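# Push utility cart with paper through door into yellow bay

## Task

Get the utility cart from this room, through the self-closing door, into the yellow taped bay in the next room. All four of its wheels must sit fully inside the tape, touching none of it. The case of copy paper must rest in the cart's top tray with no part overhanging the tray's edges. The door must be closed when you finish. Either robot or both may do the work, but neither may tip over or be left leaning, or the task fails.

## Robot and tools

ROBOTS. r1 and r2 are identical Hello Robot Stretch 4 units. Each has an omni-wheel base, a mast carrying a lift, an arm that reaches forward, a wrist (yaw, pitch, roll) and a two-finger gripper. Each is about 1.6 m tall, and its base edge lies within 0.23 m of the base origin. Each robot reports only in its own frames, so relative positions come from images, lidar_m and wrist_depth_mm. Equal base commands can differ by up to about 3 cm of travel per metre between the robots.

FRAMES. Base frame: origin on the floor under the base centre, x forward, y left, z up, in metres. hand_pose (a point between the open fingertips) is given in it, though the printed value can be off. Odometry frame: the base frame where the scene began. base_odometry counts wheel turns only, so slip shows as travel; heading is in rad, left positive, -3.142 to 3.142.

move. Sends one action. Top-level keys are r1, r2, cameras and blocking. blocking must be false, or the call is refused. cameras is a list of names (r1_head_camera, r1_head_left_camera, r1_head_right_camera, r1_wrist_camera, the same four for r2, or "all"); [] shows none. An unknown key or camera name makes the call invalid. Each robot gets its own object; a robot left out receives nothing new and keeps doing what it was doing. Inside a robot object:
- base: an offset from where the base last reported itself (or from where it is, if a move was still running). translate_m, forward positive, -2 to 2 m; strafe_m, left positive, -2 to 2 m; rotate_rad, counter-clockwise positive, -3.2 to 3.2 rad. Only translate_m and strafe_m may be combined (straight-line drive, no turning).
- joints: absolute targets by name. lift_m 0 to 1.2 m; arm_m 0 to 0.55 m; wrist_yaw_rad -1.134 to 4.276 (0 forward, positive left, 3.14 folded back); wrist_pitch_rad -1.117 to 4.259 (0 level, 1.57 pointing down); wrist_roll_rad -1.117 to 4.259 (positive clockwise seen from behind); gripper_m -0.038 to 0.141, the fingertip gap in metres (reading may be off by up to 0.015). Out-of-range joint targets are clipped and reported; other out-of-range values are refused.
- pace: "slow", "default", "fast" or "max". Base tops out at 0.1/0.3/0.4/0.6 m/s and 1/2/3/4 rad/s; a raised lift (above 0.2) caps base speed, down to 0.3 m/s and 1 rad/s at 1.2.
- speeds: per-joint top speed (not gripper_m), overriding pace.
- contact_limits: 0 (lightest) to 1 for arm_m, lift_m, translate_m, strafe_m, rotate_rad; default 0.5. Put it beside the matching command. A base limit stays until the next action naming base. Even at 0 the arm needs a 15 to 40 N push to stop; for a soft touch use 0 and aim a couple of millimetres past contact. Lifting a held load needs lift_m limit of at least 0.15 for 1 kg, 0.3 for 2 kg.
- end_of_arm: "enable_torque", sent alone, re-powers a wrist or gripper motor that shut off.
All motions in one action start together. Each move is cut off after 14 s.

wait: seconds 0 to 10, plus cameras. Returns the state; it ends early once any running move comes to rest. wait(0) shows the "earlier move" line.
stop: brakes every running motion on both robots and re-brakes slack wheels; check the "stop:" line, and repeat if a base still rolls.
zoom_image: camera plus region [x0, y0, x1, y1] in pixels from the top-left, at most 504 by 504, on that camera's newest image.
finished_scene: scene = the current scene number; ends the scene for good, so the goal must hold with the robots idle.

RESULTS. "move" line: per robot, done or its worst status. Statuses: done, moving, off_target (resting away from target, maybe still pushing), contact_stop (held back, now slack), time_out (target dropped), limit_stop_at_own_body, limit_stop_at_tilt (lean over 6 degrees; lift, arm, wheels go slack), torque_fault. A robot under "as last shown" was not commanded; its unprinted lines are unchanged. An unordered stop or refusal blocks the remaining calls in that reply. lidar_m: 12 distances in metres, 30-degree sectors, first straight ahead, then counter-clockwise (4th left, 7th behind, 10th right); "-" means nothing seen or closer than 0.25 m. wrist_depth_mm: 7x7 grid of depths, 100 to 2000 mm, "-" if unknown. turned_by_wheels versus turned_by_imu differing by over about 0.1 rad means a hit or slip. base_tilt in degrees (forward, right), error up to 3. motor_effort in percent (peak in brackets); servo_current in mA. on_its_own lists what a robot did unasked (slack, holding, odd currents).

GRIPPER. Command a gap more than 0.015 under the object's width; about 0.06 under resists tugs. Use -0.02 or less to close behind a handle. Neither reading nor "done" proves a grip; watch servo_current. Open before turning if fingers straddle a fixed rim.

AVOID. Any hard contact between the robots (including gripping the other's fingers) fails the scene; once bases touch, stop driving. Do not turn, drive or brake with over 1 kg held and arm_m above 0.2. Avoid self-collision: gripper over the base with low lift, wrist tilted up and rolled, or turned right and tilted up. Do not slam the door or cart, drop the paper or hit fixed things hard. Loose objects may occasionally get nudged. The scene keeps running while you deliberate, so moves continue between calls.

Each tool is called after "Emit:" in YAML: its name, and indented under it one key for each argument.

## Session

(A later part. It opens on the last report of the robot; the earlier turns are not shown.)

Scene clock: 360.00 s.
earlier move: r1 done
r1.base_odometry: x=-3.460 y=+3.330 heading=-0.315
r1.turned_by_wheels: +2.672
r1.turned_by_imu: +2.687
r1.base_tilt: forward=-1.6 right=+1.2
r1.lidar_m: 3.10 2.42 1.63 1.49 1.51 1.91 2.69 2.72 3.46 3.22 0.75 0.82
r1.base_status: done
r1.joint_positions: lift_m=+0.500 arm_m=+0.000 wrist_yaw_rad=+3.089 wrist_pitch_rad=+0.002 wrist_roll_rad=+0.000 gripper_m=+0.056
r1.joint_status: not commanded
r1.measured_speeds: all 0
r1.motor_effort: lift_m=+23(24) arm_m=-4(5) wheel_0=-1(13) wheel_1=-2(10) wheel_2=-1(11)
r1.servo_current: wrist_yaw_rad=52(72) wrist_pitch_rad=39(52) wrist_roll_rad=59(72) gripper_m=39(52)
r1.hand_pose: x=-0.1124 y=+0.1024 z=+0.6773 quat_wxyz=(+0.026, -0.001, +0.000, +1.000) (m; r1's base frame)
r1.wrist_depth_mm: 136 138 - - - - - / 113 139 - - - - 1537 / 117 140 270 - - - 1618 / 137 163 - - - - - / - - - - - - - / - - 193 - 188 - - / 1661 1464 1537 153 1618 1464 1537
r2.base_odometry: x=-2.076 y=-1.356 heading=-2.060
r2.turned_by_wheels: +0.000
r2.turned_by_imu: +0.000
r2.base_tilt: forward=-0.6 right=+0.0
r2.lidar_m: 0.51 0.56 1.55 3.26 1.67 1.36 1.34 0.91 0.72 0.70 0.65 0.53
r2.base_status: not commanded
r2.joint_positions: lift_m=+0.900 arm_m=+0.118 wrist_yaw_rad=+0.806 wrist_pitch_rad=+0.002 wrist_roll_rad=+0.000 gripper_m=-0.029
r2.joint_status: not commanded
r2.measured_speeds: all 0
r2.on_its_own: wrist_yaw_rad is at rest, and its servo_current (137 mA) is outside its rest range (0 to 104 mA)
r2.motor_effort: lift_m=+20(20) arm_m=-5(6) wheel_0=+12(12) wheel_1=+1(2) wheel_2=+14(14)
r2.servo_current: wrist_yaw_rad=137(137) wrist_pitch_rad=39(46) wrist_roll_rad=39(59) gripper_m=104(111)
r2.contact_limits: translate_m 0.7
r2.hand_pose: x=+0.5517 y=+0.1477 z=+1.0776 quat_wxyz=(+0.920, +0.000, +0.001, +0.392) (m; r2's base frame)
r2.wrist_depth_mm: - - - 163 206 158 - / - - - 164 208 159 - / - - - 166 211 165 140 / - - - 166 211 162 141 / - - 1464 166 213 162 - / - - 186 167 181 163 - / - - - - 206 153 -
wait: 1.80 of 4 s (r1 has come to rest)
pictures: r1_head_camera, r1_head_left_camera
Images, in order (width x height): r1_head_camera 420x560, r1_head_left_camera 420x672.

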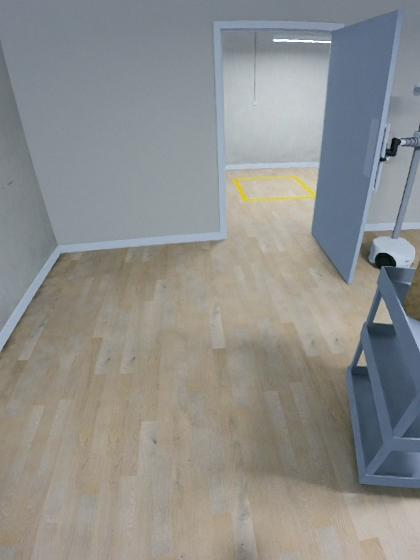

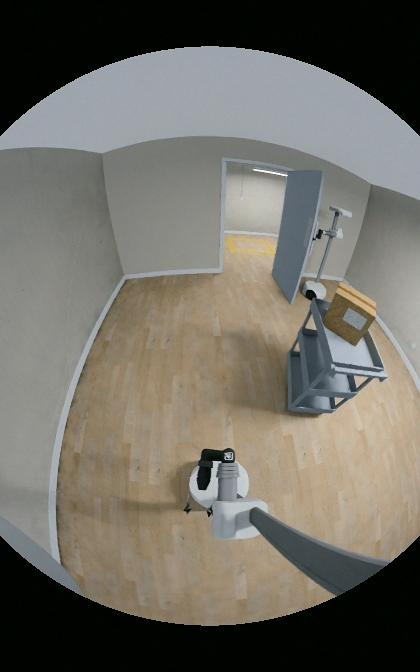

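Emit:
move:
  blocking: false
  r1: {"base":{"translate_m":-0.7},"joints":{"lift_m":0.75},"pace":"fast"}

Emit:
wait:
  seconds: 5

Emit:
move:
  blocking: false
  r1: {"base":{"strafe_m":-0.85},"joints":{"wrist_yaw_rad":0},"pace":"fast"}

Emit:
wait:
  seconds: 5
  cameras: ["r1_head_camera","r1_head_left_camera","r1_wrist_camera"]

Scene clock: 367.27 s.
move: r1 moving
r1.base_odometry: x=-3.508 y=+3.346 heading=-0.315
r1.turned_by_wheels: +0.000
r1.turned_by_imu: +0.000
r1.base_tilt: forward=-1.6 right=+1.3
r1.lidar_m: 3.14 2.38 1.61 1.49 1.49 1.93 2.64 2.68 3.40 3.22 0.83 0.79
r1.base_status: translate_m moving
r1.joint_positions: lift_m=+0.563 arm_m=+0.000 wrist_yaw_rad=+3.089 wrist_pitch_rad=+0.002 wrist_roll_rad=+0.000 gripper_m=+0.056
r1.joint_status: lift_m moving
r1.measured_speeds: translate_m=-0.194 strafe_m=+0.001 rotate_rad=+0.002 lift_m=+0.243 arm_m=+0.000 wrist_yaw_rad=+0.000 wrist_pitch_rad=+0.000 wrist_roll_rad=+0.000
r1.motor_effort: lift_m=+27(27) arm_m=-4(4) wheel_0=-7(10) wheel_1=-7(9) wheel_2=+12(12)
r1.servo_current: wrist_yaw_rad=52(59) wrist_pitch_rad=33(46) wrist_roll_rad=65(65) gripper_m=46(46)
r1.hand_pose: x=-0.1124 y=+0.1024 z=+0.7403 quat_wxyz=(+0.026, -0.001, +0.000, +1.000) (m; r1's base frame)
r1.wrist_depth_mm: 136 139 - - - - - / 113 139 - - - - 1499 / 118 139 273 - - - 1537 / 137 161 - - - - - / - - - - - - - / - - 194 - 188 - - / 1808 1618 1661 153 1708 1618 -
r2.base_odometry: x=-2.076 y=-1.356 heading=-2.060
r2.turned_by_wheels: +0.000
r2.turned_by_imu: +0.000
r2.base_tilt: forward=-0.7 right=+0.0
r2.lidar_m: 0.51 0.50 1.54 3.22 1.64 1.35 1.34 0.88 0.71 0.72 0.65 0.52
r2.base_status: not commanded
r2.joint_positions: lift_m=+0.900 arm_m=+0.118 wrist_yaw_rad=+0.806 wrist_pitch_rad=+0.002 wrist_roll_rad=+0.000 gripper_m=-0.029
r2.joint_status: not commanded
r2.measured_speeds: all 0
r2.motor_effort: lift_m=+20(20) arm_m=-5(6) wheel_0=+11(12) wheel_1=+2(2) wheel_2=+14(14)
r2.servo_current: wrist_yaw_rad=137(137) wrist_pitch_rad=46(46) wrist_roll_rad=33(59) gripper_m=104(111)
r2.contact_limits: translate_m 0.7
r2.hand_pose: x=+0.5517 y=+0.1477 z=+1.0776 quat_wxyz=(+0.920, +0.000, +0.001, +0.392) (m; r2's base frame)
r2.wrist_depth_mm: - - - 163 205 157 - / - - - 165 207 159 - / - - - 165 210 166 140 / - - - 166 211 161 141 / - - 1464 167 213 162 - / - - 186 167 182 163 - / - - - - 207 153 -
pictures: none

Scene clock: 369.80 s.
earlier move: r1 done
r1.base_odometry: x=-4.126 y=+3.547 heading=-0.315
r1.turned_by_wheels: +0.000
r1.turned_by_imu: -0.001
r1.base_tilt: forward=-1.6 right=+1.2
r1.lidar_m: 3.79 2.33 1.56 1.39 1.40 1.86 1.97 2.03 2.60 3.29 3.36 1.32
r1.base_status: done
r1.joint_positions: lift_m=+0.750 arm_m=+0.000 wrist_yaw_rad=+3.089 wrist_pitch_rad=+0.002 wrist_roll_rad=+0.000 gripper_m=+0.056
r1.joint_status: all done
r1.measured_speeds: all 0
r1.motor_effort: lift_m=+25(28) arm_m=-4(5) wheel_0=-2(11) wheel_1=-1(9) wheel_2=+0(13)
r1.servo_current: wrist_yaw_rad=59(65) wrist_pitch_rad=52(52) wrist_roll_rad=52(65) gripper_m=39(52)
r1.hand_pose: x=-0.1124 y=+0.1024 z=+0.9271 quat_wxyz=(+0.026, -0.001, +0.000, +1.000) (m; r1's base frame)
r1.wrist_depth_mm: - 137 - - - - - / - 137 - - - - - / 110 138 211 - - - - / 124 139 - - - - - / - - - - - - - / - - 193 - 188 - - / - 163 - 153 - - -
r2.base_odometry: x=-2.076 y=-1.356 heading=-2.060
r2.turned_by_wheels: +0.000
r2.turned_by_imu: +0.000
r2.base_tilt: forward=-0.6 right=+0.0
r2.lidar_m: 0.52 0.53 1.55 3.25 1.68 1.37 1.35 0.91 0.73 0.70 0.64 0.51
r2.base_status: not commanded
r2.joint_positions: lift_m=+0.900 arm_m=+0.118 wrist_yaw_rad=+0.806 wrist_pitch_rad=+0.002 wrist_roll_rad=+0.000 gripper_m=-0.029
r2.joint_status: not commanded
r2.measured_speeds: all 0
r2.on_its_own: wrist_yaw_rad is at rest, and its servo_current (124 mA) is outside its rest range (0 to 104 mA)
r2.motor_effort: lift_m=+20(20) arm_m=-5(6) wheel_0=+12(12) wheel_1=+2(2) wheel_2=+14(15)
r2.servo_current: wrist_yaw_rad=124(143) wrist_pitch_rad=33(46) wrist_roll_rad=46(59) gripper_m=104(111)
r2.contact_limits: translate_m 0.7
r2.hand_pose: x=+0.5517 y=+0.1477 z=+1.0776 quat_wxyz=(+0.920, +0.000, +0.001, +0.392) (m; r2's base frame)
r2.wrist_depth_mm: - - - 163 205 158 - / - - - 165 207 159 - / - - - 165 211 165 140 / - - - 166 212 161 141 / - - 1464 167 213 162 - / - - 186 167 181 163 - / - - - - 206 153 -
wait: 2.53 of 5 s (r1 has come to rest)
pictures: none

Scene clock: 370.30 s.
move: r1 moving
r1.base_odometry: x=-4.142 y=+3.497 heading=-0.315
r1.turned_by_wheels: +0.000
r1.turned_by_imu: +0.000
r1.base_tilt: forward=-1.6 right=+1.3
r1.lidar_m: 3.73 2.37 1.61 1.43 1.49 1.94 1.95 2.04 2.56 3.26 3.32 1.29
r1.base_status: strafe_m moving
r1.joint_positions: lift_m=+0.750 arm_m=+0.000 wrist_yaw_rad=+2.450 wrist_pitch_rad=+0.002 wrist_roll_rad=+0.000 gripper_m=+0.056
r1.joint_status: wrist_yaw_rad moving
r1.measured_speeds: translate_m=+0.001 strafe_m=-0.203 rotate_rad=-0.005 lift_m=+0.000 arm_m=+0.000 wrist_yaw_rad=-1.819 wrist_pitch_rad=+0.000 wrist_roll_rad=+0.000
r1.motor_effort: lift_m=+25(25) arm_m=-4(4) wheel_0=+10(14) wheel_1=-9(12) wheel_2=+1(1)
r1.servo_current: wrist_yaw_rad=91(124) wrist_pitch_rad=46(52) wrist_roll_rad=52(59) gripper_m=33(46)
r1.hand_pose: x=+0.0046 y=+0.2513 z=+0.9271 quat_wxyz=(+0.339, -0.001, +0.000, +0.941) (m; r1's base frame)
r1.wrist_depth_mm: - - - - - 1397 1205 / - - - - - 1366 1205 / - - - - - 1366 1205 / - - - - - 1366 1205 / - - - - - - - / - - 194 - 188 - - / - 164 - 143 - - -
r2.base_odometry: x=-2.076 y=-1.356 heading=-2.060
r2.turned_by_wheels: +0.000
r2.turned_by_imu: +0.000
r2.base_tilt: forward=-0.6 right=+0.1
r2.lidar_m: 0.50 0.54 1.55 3.24 1.67 1.35 1.35 0.89 0.72 0.67 0.63 0.53
r2.base_status: not commanded
r2.joint_positions: lift_m=+0.900 arm_m=+0.118 wrist_yaw_rad=+0.806 wrist_pitch_rad=+0.002 wrist_roll_rad=+0.000 gripper_m=-0.029
r2.joint_status: not commanded
r2.measured_speeds: all 0
r2.motor_effort: lift_m=+20(20) arm_m=-6(6) wheel_0=+12(12) wheel_1=+2(2) wheel_2=+14(15)
r2.servo_current: wrist_yaw_rad=130(150) wrist_pitch_rad=39(46) wrist_roll_rad=39(59) gripper_m=111(111)
r2.contact_limits: translate_m 0.7
r2.hand_pose: x=+0.5517 y=+0.1477 z=+1.0776 quat_wxyz=(+0.920, +0.000, +0.001, +0.392) (m; r2's base frame)
r2.wrist_depth_mm: - - - 163 206 158 - / - - - 164 208 159 - / - - - 165 211 165 140 / - - - 167 211 161 141 / - - 1464 167 213 163 - / - - 186 167 181 163 - / - - - - 206 153 -
pictures: none

Scene clock: 373.17 s.
earlier move: r1 done
r1.base_odometry: x=-4.389 y=+2.739 heading=-0.315
r1.turned_by_wheels: +0.000
r1.turned_by_imu: -0.004
r1.base_tilt: forward=-1.6 right=+1.3
r1.lidar_m: 1.11 3.68 2.46 2.23 2.28 2.07 1.88 1.95 2.47 2.44 2.48 3.15
r1.base_status: done
r1.joint_positions: lift_m=+0.750 arm_m=+0.000 wrist_yaw_rad=+0.003 wrist_pitch_rad=+0.002 wrist_roll_rad=+0.000 gripper_m=+0.056
r1.joint_status: all done
r1.measured_speeds: all 0
r1.motor_effort: lift_m=+24(25) arm_m=-4(5) wheel_0=-1(15) wheel_1=-1(14) wheel_2=+1(2)
r1.servo_current: wrist_yaw_rad=52(143) wrist_pitch_rad=39(52) wrist_roll_rad=39(72) gripper_m=46(46)
r1.hand_pose: x=+0.4596 y=-0.0867 z=+0.9272 quat_wxyz=(+1.000, +0.000, +0.001, +0.001) (m; r1's base frame)
r1.wrist_depth_mm: - - - - - - - / - - - - - - - / - - - - - - - / - - - 1281 - - - / - - - 1336 - - - / - - 193 1499 187 - - / - - - 143 - - -
r2.base_odometry: x=-2.076 y=-1.356 heading=-2.060
r2.turned_by_wheels: +0.000
r2.turned_by_imu: +0.000
r2.base_tilt: forward=-0.6 right=+0.1
r2.lidar_m: 0.48 0.53 1.55 3.27 1.68 1.36 1.35 0.89 0.72 0.71 0.66 0.53
r2.base_status: not commanded
r2.joint_positions: lift_m=+0.900 arm_m=+0.118 wrist_yaw_rad=+0.806 wrist_pitch_rad=+0.002 wrist_roll_rad=+0.000 gripper_m=-0.029
r2.joint_status: not commanded
r2.measured_speeds: all 0
r2.on_its_own: wrist_yaw_rad is at rest, and its servo_current (111 mA) is outside its rest range (0 to 104 mA)
r2.motor_effort: lift_m=+20(20) arm_m=-6(6) wheel_0=+11(12) wheel_1=+2(2) wheel_2=+14(15)
r2.servo_current: wrist_yaw_rad=111(150) wrist_pitch_rad=46(46) wrist_roll_rad=39(59) gripper_m=98(111)
r2.contact_limits: translate_m 0.7
r2.hand_pose: x=+0.5517 y=+0.1477 z=+1.0776 quat_wxyz=(+0.920, +0.000, +0.001, +0.392) (m; r2's base frame)
r2.wrist_depth_mm: - - - 163 206 158 - / - - - 165 208 160 - / - - - 165 211 165 140 / - - - 167 211 162 141 / - - 1430 167 213 162 - / - - 186 167 181 163 - / - - - - 206 152 -
wait: 2.87 of 5 s (r1 has come to rest)
pictures: r1_head_camera, r1_head_left_camera, r1_wrist_camera
Images, in order (width x height): r1_head_camera 420x560, r1_head_left_camera 420x672, r1_wrist_camera 616x392.

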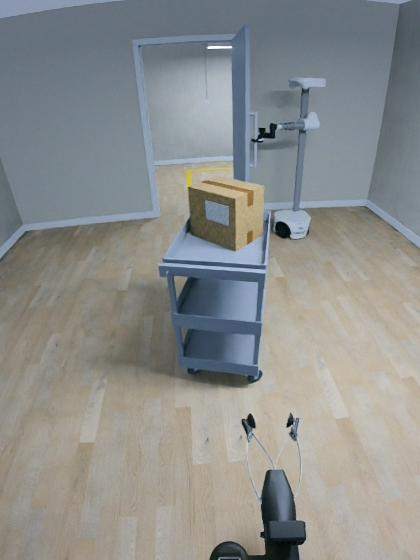

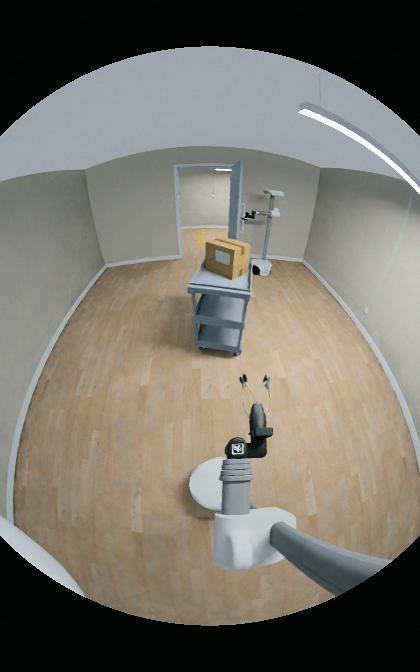

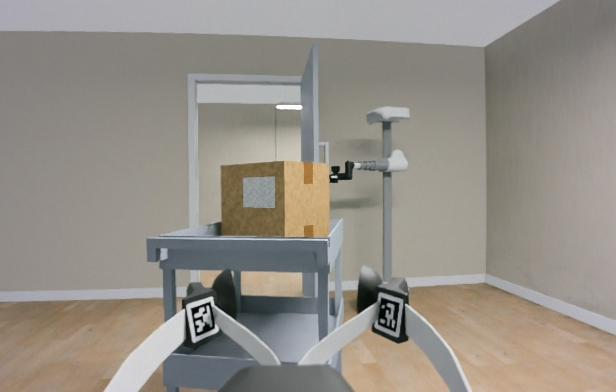

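Emit:
zoom_image:
  camera: "r1_head_camera"
  region: [140, 160, 300, 400]

Emit:
zoom_image:
  camera: "r1_wrist_camera"
  region: [130, 150, 370, 392]

Scaled by 2.100 from the camera's 420x560 image, which has a finer 600x800 frame.

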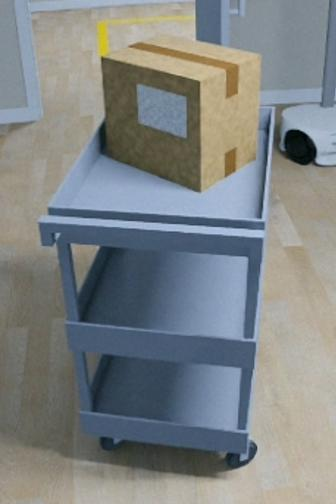

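Scaled by 2.083.

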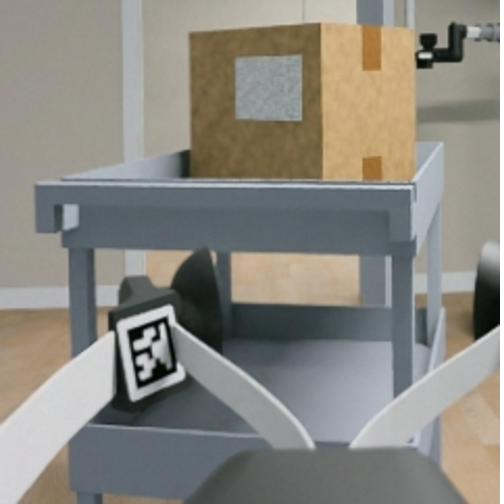

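Emit:
move:
  blocking: false
  r1: {"base":{"translate_m":0.35,"strafe_m":0.13},"joints":{"lift_m":0.7,"gripper_m":0.1}}

Emit:
wait:
  seconds: 4
  cameras: ["r1_head_camera","r1_wrist_camera"]

Scene clock: 392.10 s.
move: r1 moving
r1.base_odometry: x=-4.356 y=+2.740 heading=-0.314
r1.turned_by_wheels: +0.000
r1.turned_by_imu: +0.000
r1.base_tilt: forward=-1.6 right=+1.3
r1.lidar_m: 1.11 3.60 2.45 2.22 2.27 2.06 1.91 1.98 2.52 2.46 2.49 3.18
r1.base_status: translate_m moving; strafe_m moving
r1.joint_positions: lift_m=+0.715 arm_m=+0.000 wrist_yaw_rad=+0.003 wrist_pitch_rad=+0.002 wrist_roll_rad=+0.000 gripper_m=+0.075
r1.joint_status: lift_m moving; gripper_m moving
r1.measured_speeds: translate_m=+0.121 strafe_m=+0.045 rotate_rad=-0.001 lift_m=-0.099 arm_m=+0.000 wrist_yaw_rad=+0.000 wrist_pitch_rad=+0.000 wrist_roll_rad=+0.000
r1.motor_effort: lift_m=+14(23) arm_m=-4(4) wheel_0=+3(4) wheel_1=+8(10) wheel_2=-9(9)
r1.servo_current: wrist_yaw_rad=39(52) wrist_pitch_rad=33(46) wrist_roll_rad=39(65) gripper_m=78(78)
r1.hand_pose: x=+0.4596 y=-0.0867 z=+0.8929 quat_wxyz=(+1.000, +0.000, +0.001, +0.001) (m; r1's base frame)
r1.wrist_depth_mm: - - - - - - - / - - - - - - - / - - - - - - - / - - - 1229 - - - / - - - - - - - / - - 194 946 189 - - / - 1921 189 137 - 1921 -
r2.base_odometry: x=-2.076 y=-1.356 heading=-2.060
r2.turned_by_wheels: +0.000
r2.turned_by_imu: +0.000
r2.base_tilt: forward=-0.7 right=+0.1
r2.lidar_m: 0.50 0.50 1.55 3.23 1.71 1.31 1.35 0.90 0.72 0.73 0.65 0.52
r2.base_status: not commanded
r2.joint_positions: lift_m=+0.900 arm_m=+0.118 wrist_yaw_rad=+0.806 wrist_pitch_rad=+0.002 wrist_roll_rad=+0.000 gripper_m=-0.029
r2.joint_status: not commanded
r2.measured_speeds: all 0
r2.motor_effort: lift_m=+20(20) arm_m=-5(6) wheel_0=+12(12) wheel_1=+2(2) wheel_2=+14(14)
r2.servo_current: wrist_yaw_rad=124(130) wrist_pitch_rad=39(52) wrist_roll_rad=39(52) gripper_m=98(104)
r2.contact_limits: translate_m 0.7
r2.hand_pose: x=+0.5517 y=+0.1477 z=+1.0776 quat_wxyz=(+0.920, +0.000, +0.001, +0.392) (m; r2's base frame)
r2.wrist_depth_mm: - - - 164 205 158 - / - - - 164 208 159 - / - - - 165 211 165 140 / - - - 166 212 161 141 / - - 1464 166 213 162 - / - - 186 167 182 163 - / - - - - 206 153 -
pictures: none

Scene clock: 394.27 s.
earlier move: r1 done
r1.base_odometry: x=-4.016 y=+2.754 heading=-0.315
r1.turned_by_wheels: +0.000
r1.turned_by_imu: +0.001
r1.base_tilt: forward=-1.6 right=+1.3
r1.lidar_m: 0.80 3.50 2.34 2.15 2.18 2.42 2.25 2.28 2.74 2.55 2.58 0.80
r1.base_status: done
r1.joint_positions: lift_m=+0.700 arm_m=+0.000 wrist_yaw_rad=+0.003 wrist_pitch_rad=+0.002 wrist_roll_rad=+0.000 gripper_m=+0.100
r1.joint_status: all done
r1.measured_speeds: all 0
r1.motor_effort: lift_m=+13(23) arm_m=-4(4) wheel_0=+3(7) wheel_1=+0(11) wheel_2=+0(11)
r1.servo_current: wrist_yaw_rad=46(65) wrist_pitch_rad=46(52) wrist_roll_rad=52(72) gripper_m=39(78)
r1.hand_pose: x=+0.4596 y=-0.0867 z=+0.8781 quat_wxyz=(+1.000, +0.000, +0.001, +0.001) (m; r1's base frame)
r1.wrist_depth_mm: - - - - - - - / - - - - - - - / - - - 1008 - - - / - - - 960 960 - - / - - - 661 - - - / - - 214 - 196 - - / - 1863 917 139 - 1921 -
r2.base_odometry: x=-2.076 y=-1.356 heading=-2.060
r2.turned_by_wheels: +0.000
r2.turned_by_imu: +0.000
r2.base_tilt: forward=-0.7 right=+0.0
r2.lidar_m: 0.49 0.52 1.56 3.26 1.67 1.35 1.35 0.89 0.72 0.73 0.65 0.54
r2.base_status: not commanded
r2.joint_positions: lift_m=+0.900 arm_m=+0.118 wrist_yaw_rad=+0.806 wrist_pitch_rad=+0.002 wrist_roll_rad=+0.000 gripper_m=-0.029
r2.joint_status: not commanded
r2.measured_speeds: all 0
r2.on_its_own: wrist_yaw_rad is at rest, and its servo_current (117 mA) is outside its rest range (0 to 104 mA)
r2.motor_effort: lift_m=+20(20) arm_m=-5(6) wheel_0=+12(12) wheel_1=+1(2) wheel_2=+14(14)
r2.servo_current: wrist_yaw_rad=117(137) wrist_pitch_rad=39(52) wrist_roll_rad=46(59) gripper_m=111(111)
r2.contact_limits: translate_m 0.7
r2.hand_pose: x=+0.5517 y=+0.1477 z=+1.0776 quat_wxyz=(+0.920, +0.000, +0.001, +0.392) (m; r2's base frame)
r2.wrist_depth_mm: - - - 163 206 158 - / - - - 165 208 159 - / - - - 165 211 165 140 / - - - 166 212 161 141 / - - 1430 166 214 163 - / - - 186 167 182 163 - / - - - - 207 153 -
wait: 2.17 of 4 s (r1 has come to rest)
pictures: r1_head_camera, r1_wrist_camera
Images, in order (width x height): r1_head_camera 420x560, r1_wrist_camera 616x392.

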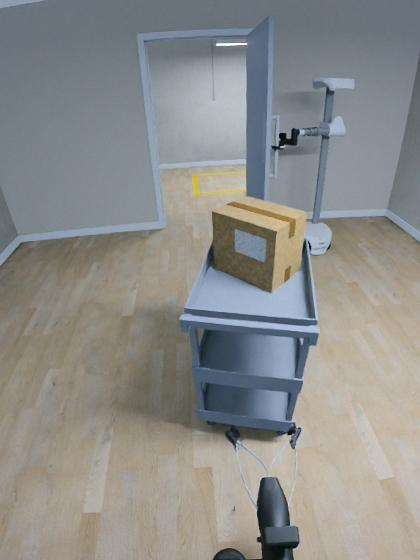

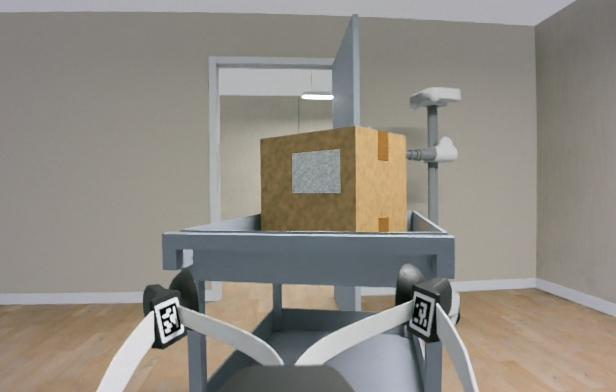

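Emit:
move:
  blocking: false
  r1: {"base":{"translate_m":0.2,"strafe_m":-0.025},"joints":{"lift_m":0.685,"wrist_roll_rad":1.57}}

Emit:
wait:
  seconds: 4
  cameras: ["r1_head_camera","r1_wrist_camera"]

Scene clock: 400.23 s.
move: r1 moving
r1.base_odometry: x=-3.987 y=+2.741 heading=-0.314
r1.turned_by_wheels: +0.000
r1.turned_by_imu: +0.000
r1.base_tilt: forward=-1.6 right=+1.3
r1.lidar_m: 0.77 3.50 2.34 2.14 2.21 2.48 2.27 2.34 2.74 2.54 2.57 0.79
r1.base_status: translate_m moving; strafe_m moving
r1.joint_positions: lift_m=+0.686 arm_m=+0.000 wrist_yaw_rad=+0.003 wrist_pitch_rad=+0.002 wrist_roll_rad=+0.580 gripper_m=+0.100
r1.joint_status: lift_m moving; wrist_roll_rad moving
r1.measured_speeds: translate_m=+0.122 strafe_m=-0.016 rotate_rad=+0.000 lift_m=+0.000 arm_m=+0.000 wrist_yaw_rad=+0.000 wrist_pitch_rad=+0.000 wrist_roll_rad=+1.818
r1.motor_effort: lift_m=+12(13) arm_m=-4(4) wheel_0=+5(8) wheel_1=+6(6) wheel_2=-8(8)
r1.servo_current: wrist_yaw_rad=46(65) wrist_pitch_rad=52(52) wrist_roll_rad=85(111) gripper_m=39(46)
r1.hand_pose: x=+0.4596 y=-0.0867 z=+0.8631 quat_wxyz=(+0.958, +0.286, +0.001, +0.001) (m; r1's base frame)
r1.wrist_depth_mm: - - - - - - - / - - - - - - - / - - - 878 - - - / - - - 891 591 - - / - - - 621 - - 1808 / - - 211 - 190 597 1464 / - - - 144 - 136 1229
r2.base_odometry: x=-2.076 y=-1.356 heading=-2.060
r2.turned_by_wheels: +0.000
r2.turned_by_imu: +0.000
r2.base_tilt: forward=-0.6 right=+0.0
r2.lidar_m: 0.50 0.56 1.55 3.25 1.69 1.36 1.35 0.87 0.71 0.70 0.65 0.52
r2.base_status: not commanded
r2.joint_positions: lift_m=+0.900 arm_m=+0.118 wrist_yaw_rad=+0.806 wrist_pitch_rad=+0.002 wrist_roll_rad=+0.000 gripper_m=-0.029
r2.joint_status: not commanded
r2.measured_speeds: all 0
r2.motor_effort: lift_m=+20(20) arm_m=-5(6) wheel_0=+11(12) wheel_1=+2(2) wheel_2=+14(14)
r2.servo_current: wrist_yaw_rad=130(130) wrist_pitch_rad=39(46) wrist_roll_rad=46(65) gripper_m=104(111)
r2.contact_limits: translate_m 0.7
r2.hand_pose: x=+0.5517 y=+0.1477 z=+1.0776 quat_wxyz=(+0.920, +0.000, +0.001, +0.392) (m; r2's base frame)
r2.wrist_depth_mm: - - - 163 206 158 - / - - - 164 208 159 - / - - - 165 211 165 140 / - - - 166 211 161 141 / - - 1464 166 213 162 - / - - 186 167 182 163 - / - - - - 207 152 -
pictures: none

Scene clock: 401.80 s.
earlier move: r1 done
r1.base_odometry: x=-3.834 y=+2.668 heading=-0.314
r1.turned_by_wheels: +0.000
r1.turned_by_imu: +0.000
r1.base_tilt: forward=-1.6 right=+1.3
r1.lidar_m: 0.60 3.38 2.40 2.21 2.24 2.62 2.45 2.52 2.71 2.50 2.55 0.62
r1.base_status: done
r1.joint_positions: lift_m=+0.685 arm_m=+0.000 wrist_yaw_rad=+0.003 wrist_pitch_rad=+0.002 wrist_roll_rad=+1.568 gripper_m=+0.100
r1.joint_status: all done
r1.measured_speeds: all 0
r1.motor_effort: lift_m=+13(14) arm_m=-4(4) wheel_0=+2(10) wheel_1=+1(6) wheel_2=+2(9)
r1.servo_current: wrist_yaw_rad=46(72) wrist_pitch_rad=46(52) wrist_roll_rad=52(111) gripper_m=39(52)
r1.hand_pose: x=+0.4596 y=-0.0867 z=+0.8631 quat_wxyz=(+0.708, +0.706, +0.002, +0.000) (m; r1's base frame)
r1.wrist_depth_mm: - - - - - 1708 1229 / - - - - 421 427 427 / - - 750 683 - - - / - - 668 668 - - - / - - 759 741 1042 - - / - - 214 854 193 - - / - - - 143 - 1808 -
r2.base_odometry: x=-2.076 y=-1.356 heading=-2.060
r2.turned_by_wheels: +0.000
r2.turned_by_imu: +0.000
r2.base_tilt: forward=-0.6 right=+0.0
r2.lidar_m: 0.52 0.56 1.57 3.26 1.66 1.37 1.34 0.89 0.72 0.70 0.64 0.52
r2.base_status: not commanded
r2.joint_positions: lift_m=+0.900 arm_m=+0.118 wrist_yaw_rad=+0.806 wrist_pitch_rad=+0.002 wrist_roll_rad=+0.000 gripper_m=-0.029
r2.joint_status: not commanded
r2.measured_speeds: all 0
r2.on_its_own: wrist_yaw_rad is at rest, and its servo_current (124 mA) is outside its rest range (0 to 104 mA)
r2.motor_effort: lift_m=+20(20) arm_m=-5(6) wheel_0=+11(12) wheel_1=+2(2) wheel_2=+14(14)
r2.servo_current: wrist_yaw_rad=124(137) wrist_pitch_rad=39(46) wrist_roll_rad=46(65) gripper_m=104(111)
r2.contact_limits: translate_m 0.7
r2.hand_pose: x=+0.5517 y=+0.1477 z=+1.0776 quat_wxyz=(+0.920, +0.000, +0.001, +0.392) (m; r2's base frame)
r2.wrist_depth_mm: - - - 163 206 158 - / - - - 164 208 160 - / - - - 165 211 165 140 / - - - 166 211 161 141 / - - 1430 167 213 163 - / - - 185 167 182 163 - / - - - - 206 153 -
wait: 1.57 of 4 s (r1 has come to rest)
pictures: r1_head_camera, r1_wrist_camera
Images, in order (width x height): r1_head_camera 420x560, r1_wrist_camera 616x392.

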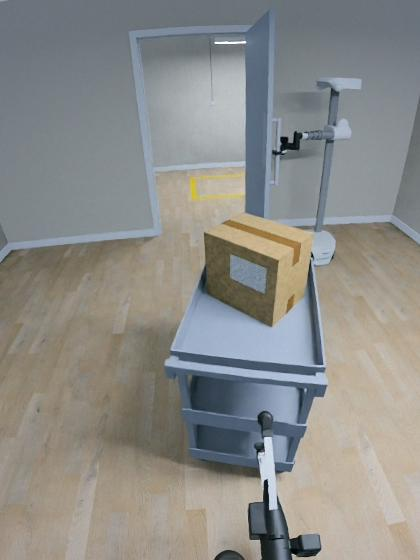

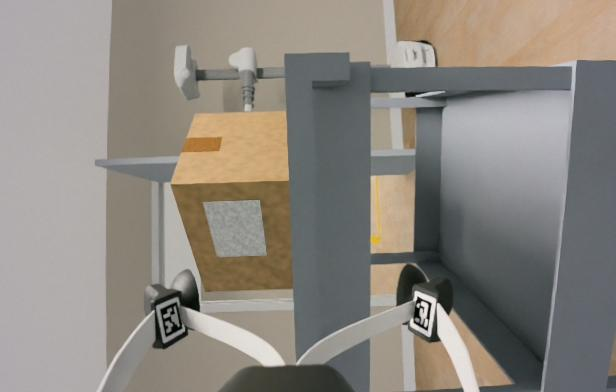

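Emit:
move:
  blocking: false
  r1: {"base":{"strafe_m":0.055},"joints":{"lift_m":0.662,"arm_m":0.12}}

Emit:
wait:
  seconds: 2

Emit:
wait:
  seconds: 1
  cameras: ["r1_head_camera","r1_wrist_camera"]

Scene clock: 413.23 s.
move: r1 moving
r1.base_odometry: x=-3.823 y=+2.702 heading=-0.315
r1.turned_by_wheels: +0.000
r1.turned_by_imu: +0.000
r1.base_tilt: forward=-1.6 right=+1.2
r1.lidar_m: 0.60 3.39 2.36 2.17 2.19 2.64 2.45 2.54 2.75 2.54 2.56 0.62
r1.base_status: strafe_m moving
r1.joint_positions: lift_m=+0.663 arm_m=+0.051 wrist_yaw_rad=+0.002 wrist_pitch_rad=+0.002 wrist_roll_rad=+1.568 gripper_m=+0.100
r1.joint_status: lift_m moving; arm_m moving
r1.measured_speeds: translate_m=+0.001 strafe_m=+0.118 rotate_rad=-0.005 lift_m=-0.020 arm_m=+0.195 wrist_yaw_rad=+0.000 wrist_pitch_rad=+0.000 wrist_roll_rad=+0.000
r1.motor_effort: lift_m=+12(13) arm_m=+3(9) wheel_0=-5(11) wheel_1=+3(10) wheel_2=-1(2)
r1.servo_current: wrist_yaw_rad=39(59) wrist_pitch_rad=33(52) wrist_roll_rad=52(52) gripper_m=46(46)
r1.hand_pose: x=+0.5101 y=-0.0867 z=+0.8405 quat_wxyz=(+0.708, +0.706, +0.002, +0.000) (m; r1's base frame)
r1.wrist_depth_mm: - - - - - 1537 1182 / - - - 382 410 410 - / - - 707 334 - - - / - - 640 342 - - - / - - 723 349 - - - / - - 215 357 193 - - / - - - 144 - 1661 -
r2.base_odometry: x=-2.076 y=-1.356 heading=-2.060
r2.turned_by_wheels: +0.000
r2.turned_by_imu: +0.000
r2.base_tilt: forward=-0.6 right=+0.0
r2.lidar_m: 0.50 0.50 1.56 3.25 1.66 1.38 1.34 0.91 0.73 0.71 0.64 0.52
r2.base_status: not commanded
r2.joint_positions: lift_m=+0.900 arm_m=+0.118 wrist_yaw_rad=+0.806 wrist_pitch_rad=+0.002 wrist_roll_rad=+0.000 gripper_m=-0.029
r2.joint_status: not commanded
r2.measured_speeds: all 0
r2.motor_effort: lift_m=+20(20) arm_m=-6(6) wheel_0=+12(12) wheel_1=+2(2) wheel_2=+14(14)
r2.servo_current: wrist_yaw_rad=124(137) wrist_pitch_rad=33(52) wrist_roll_rad=39(52) gripper_m=104(111)
r2.contact_limits: translate_m 0.7
r2.hand_pose: x=+0.5517 y=+0.1477 z=+1.0776 quat_wxyz=(+0.920, +0.000, +0.001, +0.392) (m; r2's base frame)
r2.wrist_depth_mm: - - - 163 205 158 - / - - - 164 208 159 - / - - - 165 210 165 140 / - - - 167 212 161 141 / - - 1464 166 213 162 - / - - 186 167 182 163 - / - - - - 206 153 -
pictures: none

Scene clock: 414.10 s.
earlier move: r1 done
r1.base_odometry: x=-3.817 y=+2.721 heading=-0.314
r1.turned_by_wheels: +0.000
r1.turned_by_imu: +0.001
r1.base_tilt: forward=-1.6 right=+1.3
r1.lidar_m: 0.63 3.38 2.33 2.14 2.17 2.66 2.46 2.53 2.77 2.55 2.56 0.63
r1.base_status: done
r1.joint_positions: lift_m=+0.663 arm_m=+0.120 wrist_yaw_rad=+0.002 wrist_pitch_rad=+0.002 wrist_roll_rad=+1.568 gripper_m=+0.100
r1.joint_status: all done
r1.measured_speeds: all 0
r1.motor_effort: lift_m=+13(14) arm_m=+5(9) wheel_0=-1(11) wheel_1=+2(10) wheel_2=+0(2)
r1.servo_current: wrist_yaw_rad=39(59) wrist_pitch_rad=39(52) wrist_roll_rad=52(59) gripper_m=46(46)
r1.hand_pose: x=+0.5794 y=-0.0867 z=+0.8401 quat_wxyz=(+0.708, +0.706, +0.002, +0.000) (m; r1's base frame)
r1.wrist_depth_mm: - - - 301 - 1921 - / - - 661 - - - - / - 580 554 - - - - / - - 591 324 - - - / - - 676 332 - - - / - - 211 283 193 - - / - - - 141 - 1808 -
r2.base_odometry: x=-2.076 y=-1.356 heading=-2.060
r2.turned_by_wheels: +0.000
r2.turned_by_imu: +0.000
r2.base_tilt: forward=-0.6 right=+0.0
r2.lidar_m: 0.50 0.53 1.56 3.26 1.68 1.37 1.34 0.89 0.72 0.72 0.66 0.53
r2.base_status: not commanded
r2.joint_positions: lift_m=+0.900 arm_m=+0.118 wrist_yaw_rad=+0.806 wrist_pitch_rad=+0.002 wrist_roll_rad=+0.000 gripper_m=-0.029
r2.joint_status: not commanded
r2.measured_speeds: all 0
r2.on_its_own: wrist_yaw_rad is at rest, and its servo_current (130 mA) is outside its rest range (0 to 104 mA)
r2.motor_effort: lift_m=+20(20) arm_m=-5(6) wheel_0=+12(12) wheel_1=+2(2) wheel_2=+14(14)
r2.servo_current: wrist_yaw_rad=130(137) wrist_pitch_rad=39(52) wrist_roll_rad=52(65) gripper_m=104(111)
r2.contact_limits: translate_m 0.7
r2.hand_pose: x=+0.5517 y=+0.1477 z=+1.0776 quat_wxyz=(+0.920, +0.000, +0.001, +0.392) (m; r2's base frame)
r2.wrist_depth_mm: - - - 163 206 158 - / - - - 165 208 159 - / - - - 165 210 165 140 / - - - 166 211 161 141 / - - 1464 166 213 162 - / - - 186 167 182 163 - / - - - - 206 153 -
wait: 0.87 of 2 s (r1 has come to rest)
pictures: none

Scene clock: 415.10 s.
r1.base_odometry: x=-3.817 y=+2.721 heading=-0.314
r1.turned_by_wheels: +0.000
r1.turned_by_imu: +0.000
r1.base_tilt: forward=-1.5 right=+1.3
r1.lidar_m: 0.62 3.38 2.36 2.14 2.18 2.65 2.46 2.50 2.77 2.55 2.60 0.62
r1.base_status: done
r1.joint_positions: lift_m=+0.663 arm_m=+0.120 wrist_yaw_rad=+0.002 wrist_pitch_rad=+0.002 wrist_roll_rad=+1.568 gripper_m=+0.100
r1.joint_status: all done
r1.measured_speeds: all 0
r1.motor_effort: lift_m=+12(14) arm_m=+5(9) wheel_0=+0(11) wheel_1=+2(10) wheel_2=+0(2)
r1.servo_current: wrist_yaw_rad=52(59) wrist_pitch_rad=39(52) wrist_roll_rad=46(59) gripper_m=46(46)
r1.hand_pose: x=+0.5794 y=-0.0867 z=+0.8401 quat_wxyz=(+0.708, +0.706, +0.002, +0.000) (m; r1's base frame)
r1.wrist_depth_mm: - - - 300 - 1921 - / - - 668 - - - - / - 585 554 - - - - / - - 603 325 - - - / - - 668 332 - - - / - - 212 283 193 - - / - - - 141 - 1808 -
r2.base_odometry: x=-2.076 y=-1.356 heading=-2.060
r2.turned_by_wheels: +0.000
r2.turned_by_imu: +0.000
r2.base_tilt: forward=-0.6 right=+0.0
r2.lidar_m: 0.50 0.56 1.56 3.27 1.66 1.37 1.33 0.92 0.74 0.72 0.64 0.53
r2.base_status: not commanded
r2.joint_positions: lift_m=+0.900 arm_m=+0.118 wrist_yaw_rad=+0.806 wrist_pitch_rad=+0.002 wrist_roll_rad=+0.000 gripper_m=-0.029
r2.joint_status: not commanded
r2.measured_speeds: all 0
r2.on_its_own: wrist_yaw_rad is at rest, and its servo_current (124 mA) is outside its rest range (0 to 104 mA)
r2.motor_effort: lift_m=+20(20) arm_m=-5(6) wheel_0=+12(12) wheel_1=+2(2) wheel_2=+14(14)
r2.servo_current: wrist_yaw_rad=124(137) wrist_pitch_rad=39(52) wrist_roll_rad=39(65) gripper_m=98(111)
r2.contact_limits: translate_m 0.7
r2.hand_pose: x=+0.5517 y=+0.1477 z=+1.0776 quat_wxyz=(+0.920, +0.000, +0.001, +0.392) (m; r2's base frame)
r2.wrist_depth_mm: - - - 164 205 158 - / - - - 164 208 159 - / - - - 165 211 165 140 / - - - 166 212 161 141 / - - 1430 166 213 163 - / - - 186 167 181 163 - / - - - - 206 152 -
wait: 1.00 s; at rest by 0.27 s
pictures: r1_head_camera, r1_wrist_camera
Images, in order (width x height): r1_head_camera 420x560, r1_wrist_camera 616x392.

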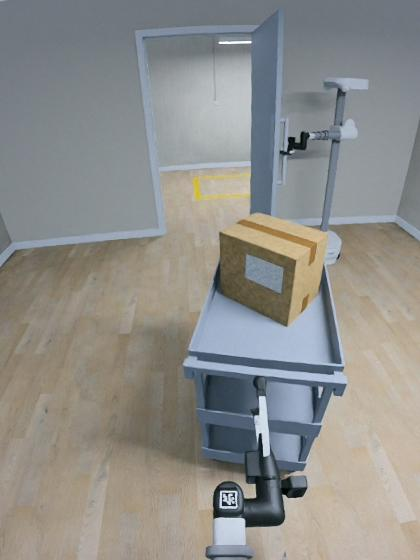

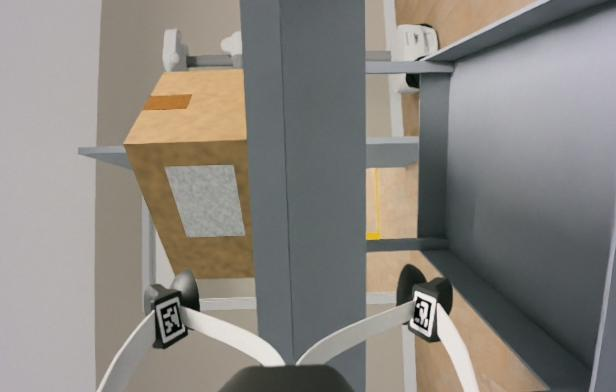

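Emit:
move:
  blocking: false
  r1: {"joints":{"lift_m":0.646,"arm_m":0.225},"contact_limits":{"arm_m":0.1},"pace":"slow"}

Emit:
wait:
  seconds: 2.5
  cameras: ["r1_wrist_camera"]

Emit:
move:
  blocking: false
  r1: {"joints":{"gripper_m":0.0}}

Emit:
wait:
  seconds: 2
  cameras: ["r1_wrist_camera","r1_head_camera","r1_head_left_camera"]

Scene clock: 422.30 s.
move: r1 moving
r1.base_odometry: x=-3.817 y=+2.721 heading=-0.314
r1.turned_by_wheels: +0.000
r1.turned_by_imu: +0.000
r1.base_tilt: forward=-1.6 right=+1.3
r1.lidar_m: 0.63 3.38 2.36 2.13 2.16 2.62 2.46 2.52 2.75 2.55 2.62 0.62
r1.base_status: not commanded
r1.joint_positions: lift_m=+0.647 arm_m=+0.133 wrist_yaw_rad=+0.002 wrist_pitch_rad=+0.002 wrist_roll_rad=+1.568 gripper_m=+0.100
r1.joint_status: lift_m moving; arm_m moving
r1.measured_speeds: translate_m=+0.000 strafe_m=+0.000 rotate_rad=+0.000 lift_m=-0.016 arm_m=+0.049 wrist_yaw_rad=+0.000 wrist_pitch_rad=+0.000 wrist_roll_rad=+0.000
r1.motor_effort: lift_m=+12(13) arm_m=+6(8) wheel_0=-1(1) wheel_1=+1(2) wheel_2=+0(0)
r1.servo_current: wrist_yaw_rad=39(59) wrist_pitch_rad=39(52) wrist_roll_rad=39(72) gripper_m=46(52)
r1.contact_limits: arm_m 0.1
r1.hand_pose: x=+0.5920 y=-0.0867 z=+0.8245 quat_wxyz=(+0.708, +0.706, +0.002, +0.000) (m; r1's base frame)
r1.wrist_depth_mm: - - - 293 - 1808 - / - - 621 301 - - - / - 549 535 307 - - - / - 609 585 315 - - - / - - 654 324 - - - / - - 196 332 193 - - / - - - 144 - 1661 -
r2.base_odometry: x=-2.076 y=-1.356 heading=-2.060
r2.turned_by_wheels: +0.000
r2.turned_by_imu: +0.000
r2.base_tilt: forward=-0.6 right=+0.0
r2.lidar_m: 0.51 0.51 1.57 3.26 1.67 1.36 1.34 0.91 0.73 0.71 0.66 0.53
r2.base_status: not commanded
r2.joint_positions: lift_m=+0.900 arm_m=+0.118 wrist_yaw_rad=+0.806 wrist_pitch_rad=+0.002 wrist_roll_rad=+0.000 gripper_m=-0.029
r2.joint_status: not commanded
r2.measured_speeds: all 0
r2.motor_effort: lift_m=+20(20) arm_m=-5(6) wheel_0=+11(12) wheel_1=+2(2) wheel_2=+14(14)
r2.servo_current: wrist_yaw_rad=130(143) wrist_pitch_rad=39(46) wrist_roll_rad=33(59) gripper_m=98(111)
r2.contact_limits: translate_m 0.7
r2.hand_pose: x=+0.5517 y=+0.1477 z=+1.0776 quat_wxyz=(+0.920, +0.000, +0.001, +0.392) (m; r2's base frame)
r2.wrist_depth_mm: - - - 163 206 158 - / - - - 165 207 159 - / - - - 165 211 165 140 / - - - 166 212 161 141 / - - 1430 166 213 163 - / - - 186 167 181 163 - / - - - - 207 153 -
pictures: none

Scene clock: 424.13 s.
earlier move: r1 done
r1.base_odometry: x=-3.817 y=+2.721 heading=-0.314
r1.turned_by_wheels: +0.000
r1.turned_by_imu: +0.000
r1.base_tilt: forward=-1.6 right=+1.3
r1.lidar_m: 0.63 3.37 2.35 2.14 2.18 2.65 2.46 2.51 2.76 2.55 2.59 0.61
r1.base_status: not commanded
r1.joint_positions: lift_m=+0.647 arm_m=+0.225 wrist_yaw_rad=+0.002 wrist_pitch_rad=+0.002 wrist_roll_rad=+1.568 gripper_m=+0.100
r1.joint_status: all done
r1.measured_speeds: all 0
r1.motor_effort: lift_m=+12(14) arm_m=+6(9) wheel_0=-1(1) wheel_1=+1(2) wheel_2=+0(0)
r1.servo_current: wrist_yaw_rad=26(72) wrist_pitch_rad=46(52) wrist_roll_rad=59(72) gripper_m=46(52)
r1.contact_limits: arm_m 0.1
r1.hand_pose: x=+0.6843 y=-0.0867 z=+0.8242 quat_wxyz=(+0.708, +0.706, +0.002, +0.000) (m; r1's base frame)
r1.wrist_depth_mm: - - 156 213 - 1863 - / - - 158 217 220 - - / - 452 163 220 224 - - / - 484 466 226 - - - / - 585 170 231 232 - - / - - 184 235 193 - - / - - - 151 - 1708 -
r2.base_odometry: x=-2.076 y=-1.356 heading=-2.060
r2.turned_by_wheels: +0.000
r2.turned_by_imu: +0.000
r2.base_tilt: forward=-0.6 right=+0.0
r2.lidar_m: 0.51 0.54 1.57 3.24 1.66 1.36 1.35 0.88 0.73 0.70 0.67 0.51
r2.base_status: not commanded
r2.joint_positions: lift_m=+0.900 arm_m=+0.118 wrist_yaw_rad=+0.806 wrist_pitch_rad=+0.002 wrist_roll_rad=+0.000 gripper_m=-0.029
r2.joint_status: not commanded
r2.measured_speeds: all 0
r2.on_its_own: wrist_yaw_rad is at rest, and its servo_current (137 mA) is outside its rest range (0 to 104 mA)
r2.motor_effort: lift_m=+20(20) arm_m=-6(6) wheel_0=+12(12) wheel_1=+2(2) wheel_2=+14(15)
r2.servo_current: wrist_yaw_rad=137(143) wrist_pitch_rad=46(46) wrist_roll_rad=39(59) gripper_m=98(111)
r2.contact_limits: translate_m 0.7
r2.hand_pose: x=+0.5517 y=+0.1477 z=+1.0776 quat_wxyz=(+0.920, +0.000, +0.001, +0.392) (m; r2's base frame)
r2.wrist_depth_mm: - - - 163 206 158 - / - - - 164 207 159 - / - - - 165 211 165 140 / - - - 166 211 161 141 / - - 1430 166 213 162 - / - - 186 167 181 163 - / - - - - 206 153 -
wait: 1.83 of 2.5 s (r1 has come to rest)
pictures: r1_wrist_camera
Images, in order (width x height): r1_wrist_camera 616x392.

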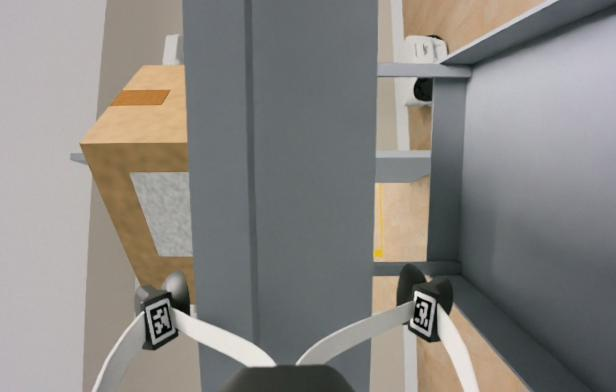

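Scene clock: 424.63 s.
move: r1 moving
r1.base_odometry: x=-3.817 y=+2.721 heading=-0.314
r1.turned_by_wheels: +0.000
r1.turned_by_imu: +0.000
r1.base_tilt: forward=-1.6 right=+1.3
r1.lidar_m: 0.62 3.37 2.32 2.15 2.17 2.66 2.47 2.52 2.76 2.56 2.59 0.64
r1.base_status: not commanded
r1.joint_positions: lift_m=+0.647 arm_m=+0.225 wrist_yaw_rad=+0.002 wrist_pitch_rad=+0.001 wrist_roll_rad=+1.568 gripper_m=+0.084
r1.joint_status: gripper_m moving
r1.measured_speeds: translate_m=+0.000 strafe_m=+0.000 rotate_rad=+0.000 lift_m=+0.000 arm_m=+0.000 wrist_yaw_rad=+0.000 wrist_pitch_rad=-0.005 wrist_roll_rad=+0.000
r1.motor_effort: lift_m=+12(12) arm_m=+5(6) wheel_0=-1(1) wheel_1=+1(2) wheel_2=+0(0)
r1.servo_current: wrist_yaw_rad=39(65) wrist_pitch_rad=39(46) wrist_roll_rad=46(59) gripper_m=104(104)
r1.contact_limits: arm_m 0.1
r1.hand_pose: x=+0.6844 y=-0.0867 z=+0.8244 quat_wxyz=(+0.708, +0.706, +0.001, +0.000) (m; r1's base frame)
r1.wrist_depth_mm: - - 179 212 - 1863 - / - - 179 216 - - - / - 455 179 220 223 - - / - 504 484 224 228 - - / - 580 525 231 230 - - / - - 175 236 191 - - / - - 169 150 - 1756 -
r2.base_odometry: x=-2.076 y=-1.356 heading=-2.060
r2.turned_by_wheels: +0.000
r2.turned_by_imu: +0.000
r2.base_tilt: forward=-0.6 right=+0.0
r2.lidar_m: 0.48 0.54 1.55 3.27 1.70 1.35 1.36 0.91 0.73 0.72 0.66 0.51
r2.base_status: not commanded
r2.joint_positions: lift_m=+0.900 arm_m=+0.118 wrist_yaw_rad=+0.806 wrist_pitch_rad=+0.002 wrist_roll_rad=+0.000 gripper_m=-0.029
r2.joint_status: not commanded
r2.measured_speeds: all 0
r2.motor_effort: lift_m=+20(20) arm_m=-5(6) wheel_0=+12(12) wheel_1=+1(2) wheel_2=+14(14)
r2.servo_current: wrist_yaw_rad=124(137) wrist_pitch_rad=39(46) wrist_roll_rad=46(59) gripper_m=104(104)
r2.contact_limits: translate_m 0.7
r2.hand_pose: x=+0.5517 y=+0.1477 z=+1.0776 quat_wxyz=(+0.920, +0.000, +0.001, +0.392) (m; r2's base frame)
r2.wrist_depth_mm: - - - 163 205 158 - / - - - 164 208 159 - / - - - 165 210 165 140 / - - - 166 211 161 141 / - - 1464 167 213 162 - / - - 186 167 182 163 - / - - - - 206 153 -
pictures: none

Scene clock: 425.93 s.
earlier move: r1 done
r1.base_odometry: x=-3.817 y=+2.721 heading=-0.314
r1.turned_by_wheels: +0.000
r1.turned_by_imu: +0.000
r1.base_tilt: forward=-1.6 right=+1.3
r1.lidar_m: 0.65 3.38 2.33 2.12 2.18 2.62 2.46 2.52 2.77 2.57 2.58 0.64
r1.base_status: not commanded
r1.joint_positions: lift_m=+0.647 arm_m=+0.225 wrist_yaw_rad=+0.002 wrist_pitch_rad=+0.000 wrist_roll_rad=+1.568 gripper_m=+0.001
r1.joint_status: all done
r1.measured_speeds: all 0
r1.motor_effort: lift_m=+12(13) arm_m=+4(6) wheel_0=-1(1) wheel_1=+1(2) wheel_2=+0(0)
r1.servo_current: wrist_yaw_rad=39(65) wrist_pitch_rad=46(52) wrist_roll_rad=59(59) gripper_m=104(280)
r1.contact_limits: arm_m 0.1
r1.hand_pose: x=+0.6845 y=-0.0867 z=+0.8247 quat_wxyz=(+0.708, +0.706, +0.001, +0.001) (m; r1's base frame)
r1.wrist_depth_mm: - - 167 208 - 1921 - / - 580 163 213 215 - - / - 449 159 217 220 - - / - 484 459 223 226 - - / - 580 191 228 230 - - / - - 183 233 182 - - / - 166 182 237 241 1756 -
r2.base_odometry: x=-2.076 y=-1.356 heading=-2.060
r2.turned_by_wheels: +0.000
r2.turned_by_imu: +0.000
r2.base_tilt: forward=-0.6 right=+0.0
r2.lidar_m: 0.49 0.51 1.55 3.26 1.67 1.35 1.35 0.91 0.73 0.72 0.63 0.52
r2.base_status: not commanded
r2.joint_positions: lift_m=+0.900 arm_m=+0.118 wrist_yaw_rad=+0.806 wrist_pitch_rad=+0.002 wrist_roll_rad=+0.000 gripper_m=-0.029
r2.joint_status: not commanded
r2.measured_speeds: all 0
r2.on_its_own: wrist_yaw_rad is at rest, and its servo_current (117 mA) is outside its rest range (0 to 104 mA)
r2.motor_effort: lift_m=+20(20) arm_m=-5(6) wheel_0=+12(12) wheel_1=+2(2) wheel_2=+14(15)
r2.servo_current: wrist_yaw_rad=117(137) wrist_pitch_rad=33(46) wrist_roll_rad=39(59) gripper_m=104(117)
r2.contact_limits: translate_m 0.7
r2.hand_pose: x=+0.5517 y=+0.1477 z=+1.0776 quat_wxyz=(+0.920, +0.000, +0.001, +0.392) (m; r2's base frame)
r2.wrist_depth_mm: - - - 163 206 158 - / - - - 164 208 159 - / - - - 166 211 165 140 / - - - 166 211 161 141 / - - 1430 167 213 163 - / - - 186 167 181 163 - / - - - - 206 153 -
wait: 1.30 of 2 s (r1 has come to rest)
pictures: r1_head_camera, r1_head_left_camera, r1_wrist_camera
Images, in order (width x height): r1_head_camera 420x560, r1_head_left_camera 420x672, r1_wrist_camera 616x392.

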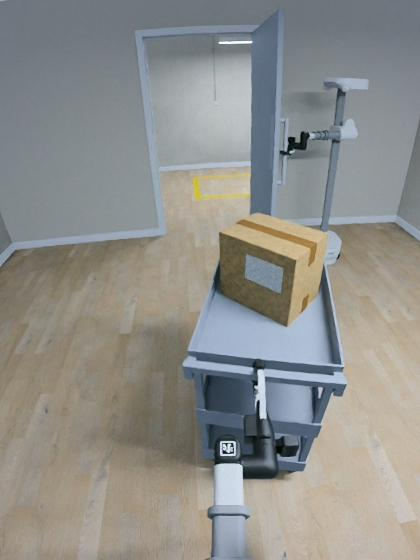

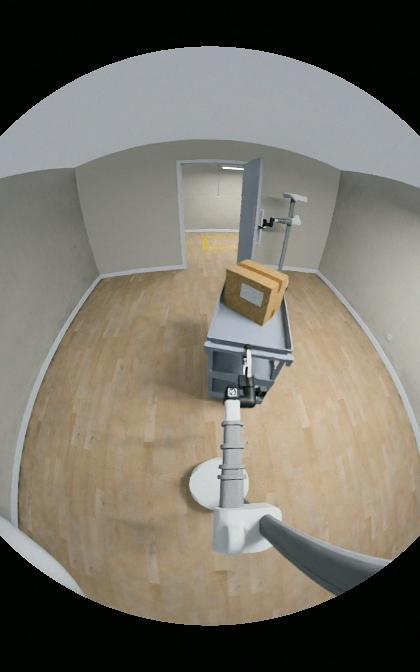

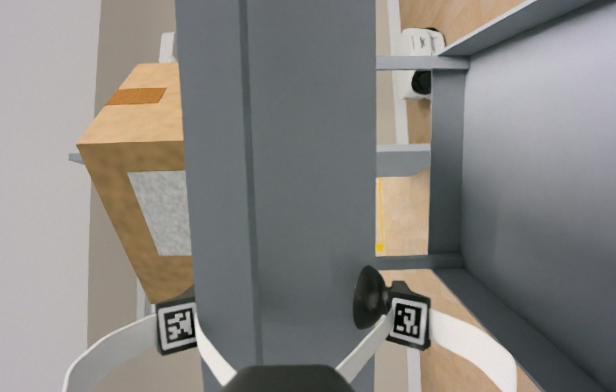

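Emit:
move:
  blocking: false
  r1: {"base":{"translate_m":0.35},"pace":"slow"}

Emit:
wait:
  seconds: 5
  cameras: ["r1_head_camera","r1_wrist_camera"]

Scene clock: 439.77 s.
move: r1 moving
r1.base_odometry: x=-3.805 y=+2.717 heading=-0.314
r1.turned_by_wheels: +0.000
r1.turned_by_imu: +0.000
r1.base_tilt: forward=-1.6 right=+1.3
r1.lidar_m: 0.61 3.36 2.35 2.17 2.18 2.66 2.47 2.53 2.74 2.54 2.60 0.62
r1.base_status: translate_m moving
r1.joint_positions: lift_m=+0.647 arm_m=+0.225 wrist_yaw_rad=+0.000 wrist_pitch_rad=+0.000 wrist_roll_rad=+1.568 gripper_m=+0.001
r1.joint_status: not commanded
r1.measured_speeds: translate_m=+0.050 strafe_m=+0.000 rotate_rad=+0.000 lift_m=+0.000 arm_m=+0.000 wrist_yaw_rad=-0.012 wrist_pitch_rad=+0.000 wrist_roll_rad=+0.002
r1.motor_effort: lift_m=+12(13) arm_m=+4(4) wheel_0=+7(10) wheel_1=+5(6) wheel_2=-10(10)
r1.servo_current: wrist_yaw_rad=46(65) wrist_pitch_rad=46(46) wrist_roll_rad=39(65) gripper_m=104(111)
r1.contact_limits: arm_m 0.1
r1.hand_pose: x=+0.6843 y=-0.0875 z=+0.8247 quat_wxyz=(+0.708, +0.706, +0.000, +0.000) (m; r1's base frame)
r1.wrist_depth_mm: - - 208 211 - 1921 - / - - 176 214 809 - - / - 449 171 217 - - - / - 473 221 222 - - - / - 564 166 226 229 - - / - - 168 231 182 - - / - 171 187 234 181 1708 -
r2.base_odometry: x=-2.076 y=-1.356 heading=-2.060
r2.turned_by_wheels: +0.000
r2.turned_by_imu: +0.000
r2.base_tilt: forward=-0.6 right=+0.0
r2.lidar_m: 0.49 0.55 1.55 3.26 1.66 1.36 1.35 0.89 0.73 0.73 0.66 0.54
r2.base_status: not commanded
r2.joint_positions: lift_m=+0.900 arm_m=+0.118 wrist_yaw_rad=+0.806 wrist_pitch_rad=+0.002 wrist_roll_rad=+0.000 gripper_m=-0.029
r2.joint_status: not commanded
r2.measured_speeds: all 0
r2.motor_effort: lift_m=+20(20) arm_m=-5(6) wheel_0=+12(12) wheel_1=+1(2) wheel_2=+14(14)
r2.servo_current: wrist_yaw_rad=117(130) wrist_pitch_rad=39(46) wrist_roll_rad=52(59) gripper_m=98(111)
r2.contact_limits: translate_m 0.7
r2.hand_pose: x=+0.5517 y=+0.1477 z=+1.0776 quat_wxyz=(+0.920, +0.000, +0.001, +0.392) (m; r2's base frame)
r2.wrist_depth_mm: - - - 163 205 158 - / - - - 165 208 160 - / - - - 165 211 165 140 / - - - 166 212 162 141 / - - 1430 166 213 162 - / - - 186 167 181 163 - / - - - - 207 152 -
pictures: none

Scene clock: 444.03 s.
earlier move: r1 done
r1.base_odometry: x=-3.484 y=+2.613 heading=-0.313
r1.turned_by_wheels: +0.001
r1.turned_by_imu: +0.002
r1.base_tilt: forward=-1.6 right=+1.2
r1.lidar_m: 0.62 3.04 2.40 2.20 2.23 2.90 2.82 2.85 2.75 2.52 2.55 0.61
r1.base_status: done
r1.joint_positions: lift_m=+0.647 arm_m=+0.225 wrist_yaw_rad=+0.000 wrist_pitch_rad=+0.000 wrist_roll_rad=+1.568 gripper_m=+0.001
r1.joint_status: not commanded
r1.measured_speeds: all 0
r1.motor_effort: lift_m=+12(13) arm_m=+4(4) wheel_0=+7(12) wheel_1=+3(8) wheel_2=+0(11)
r1.servo_current: wrist_yaw_rad=52(78) wrist_pitch_rad=39(52) wrist_roll_rad=39(65) gripper_m=91(111)
r1.contact_limits: arm_m 0.1
r1.hand_pose: x=+0.6843 y=-0.0874 z=+0.8247 quat_wxyz=(+0.708, +0.706, +0.000, +0.000) (m; r1's base frame)
r1.wrist_depth_mm: - - - 200 202 1708 - / - 504 - 206 209 - - / - 442 - 212 213 - - / - 488 466 219 220 - - / - 603 189 225 227 - - / - - 181 232 185 165 - / - 166 181 237 239 1661 -
r2.base_odometry: x=-2.076 y=-1.356 heading=-2.060
r2.turned_by_wheels: +0.000
r2.turned_by_imu: +0.001
r2.base_tilt: forward=-0.6 right=+0.1
r2.lidar_m: 0.51 0.50 1.24 3.24 1.70 1.36 1.36 0.91 0.72 0.73 0.64 0.52
r2.base_status: not commanded
r2.joint_positions: lift_m=+0.900 arm_m=+0.118 wrist_yaw_rad=+0.806 wrist_pitch_rad=+0.002 wrist_roll_rad=+0.000 gripper_m=-0.029
r2.joint_status: not commanded
r2.measured_speeds: all 0
r2.on_its_own: wrist_yaw_rad is at rest, and its servo_current (124 mA) is outside its rest range (0 to 104 mA)
r2.motor_effort: lift_m=+20(20) arm_m=-5(6) wheel_0=+12(12) wheel_1=+2(2) wheel_2=+14(15)
r2.servo_current: wrist_yaw_rad=124(137) wrist_pitch_rad=33(46) wrist_roll_rad=39(65) gripper_m=98(111)
r2.contact_limits: translate_m 0.7
r2.hand_pose: x=+0.5517 y=+0.1477 z=+1.0776 quat_wxyz=(+0.920, +0.000, +0.001, +0.392) (m; r2's base frame)
r2.wrist_depth_mm: - - - 163 206 158 - / - - - 164 208 159 - / - - - 166 210 165 140 / - - - 166 211 162 141 / - - 1160 166 213 162 - / - - 184 167 181 163 - / - - - - 206 153 -
wait: 4.27 of 5 s (r1 has come to rest)
pictures: r1_head_camera, r1_wrist_camera
Images, in order (width x height): r1_head_camera 420x560, r1_wrist_camera 616x392.

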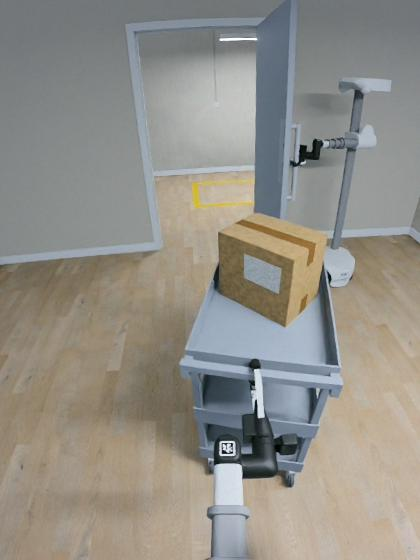

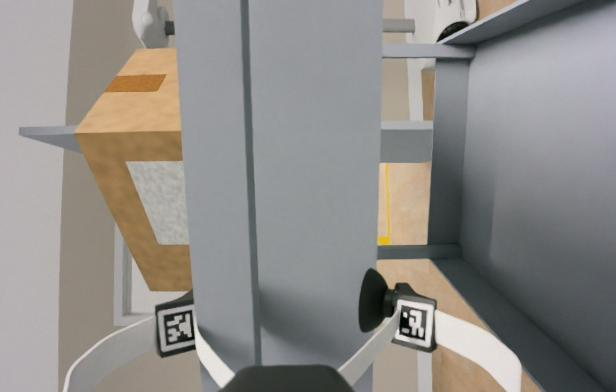

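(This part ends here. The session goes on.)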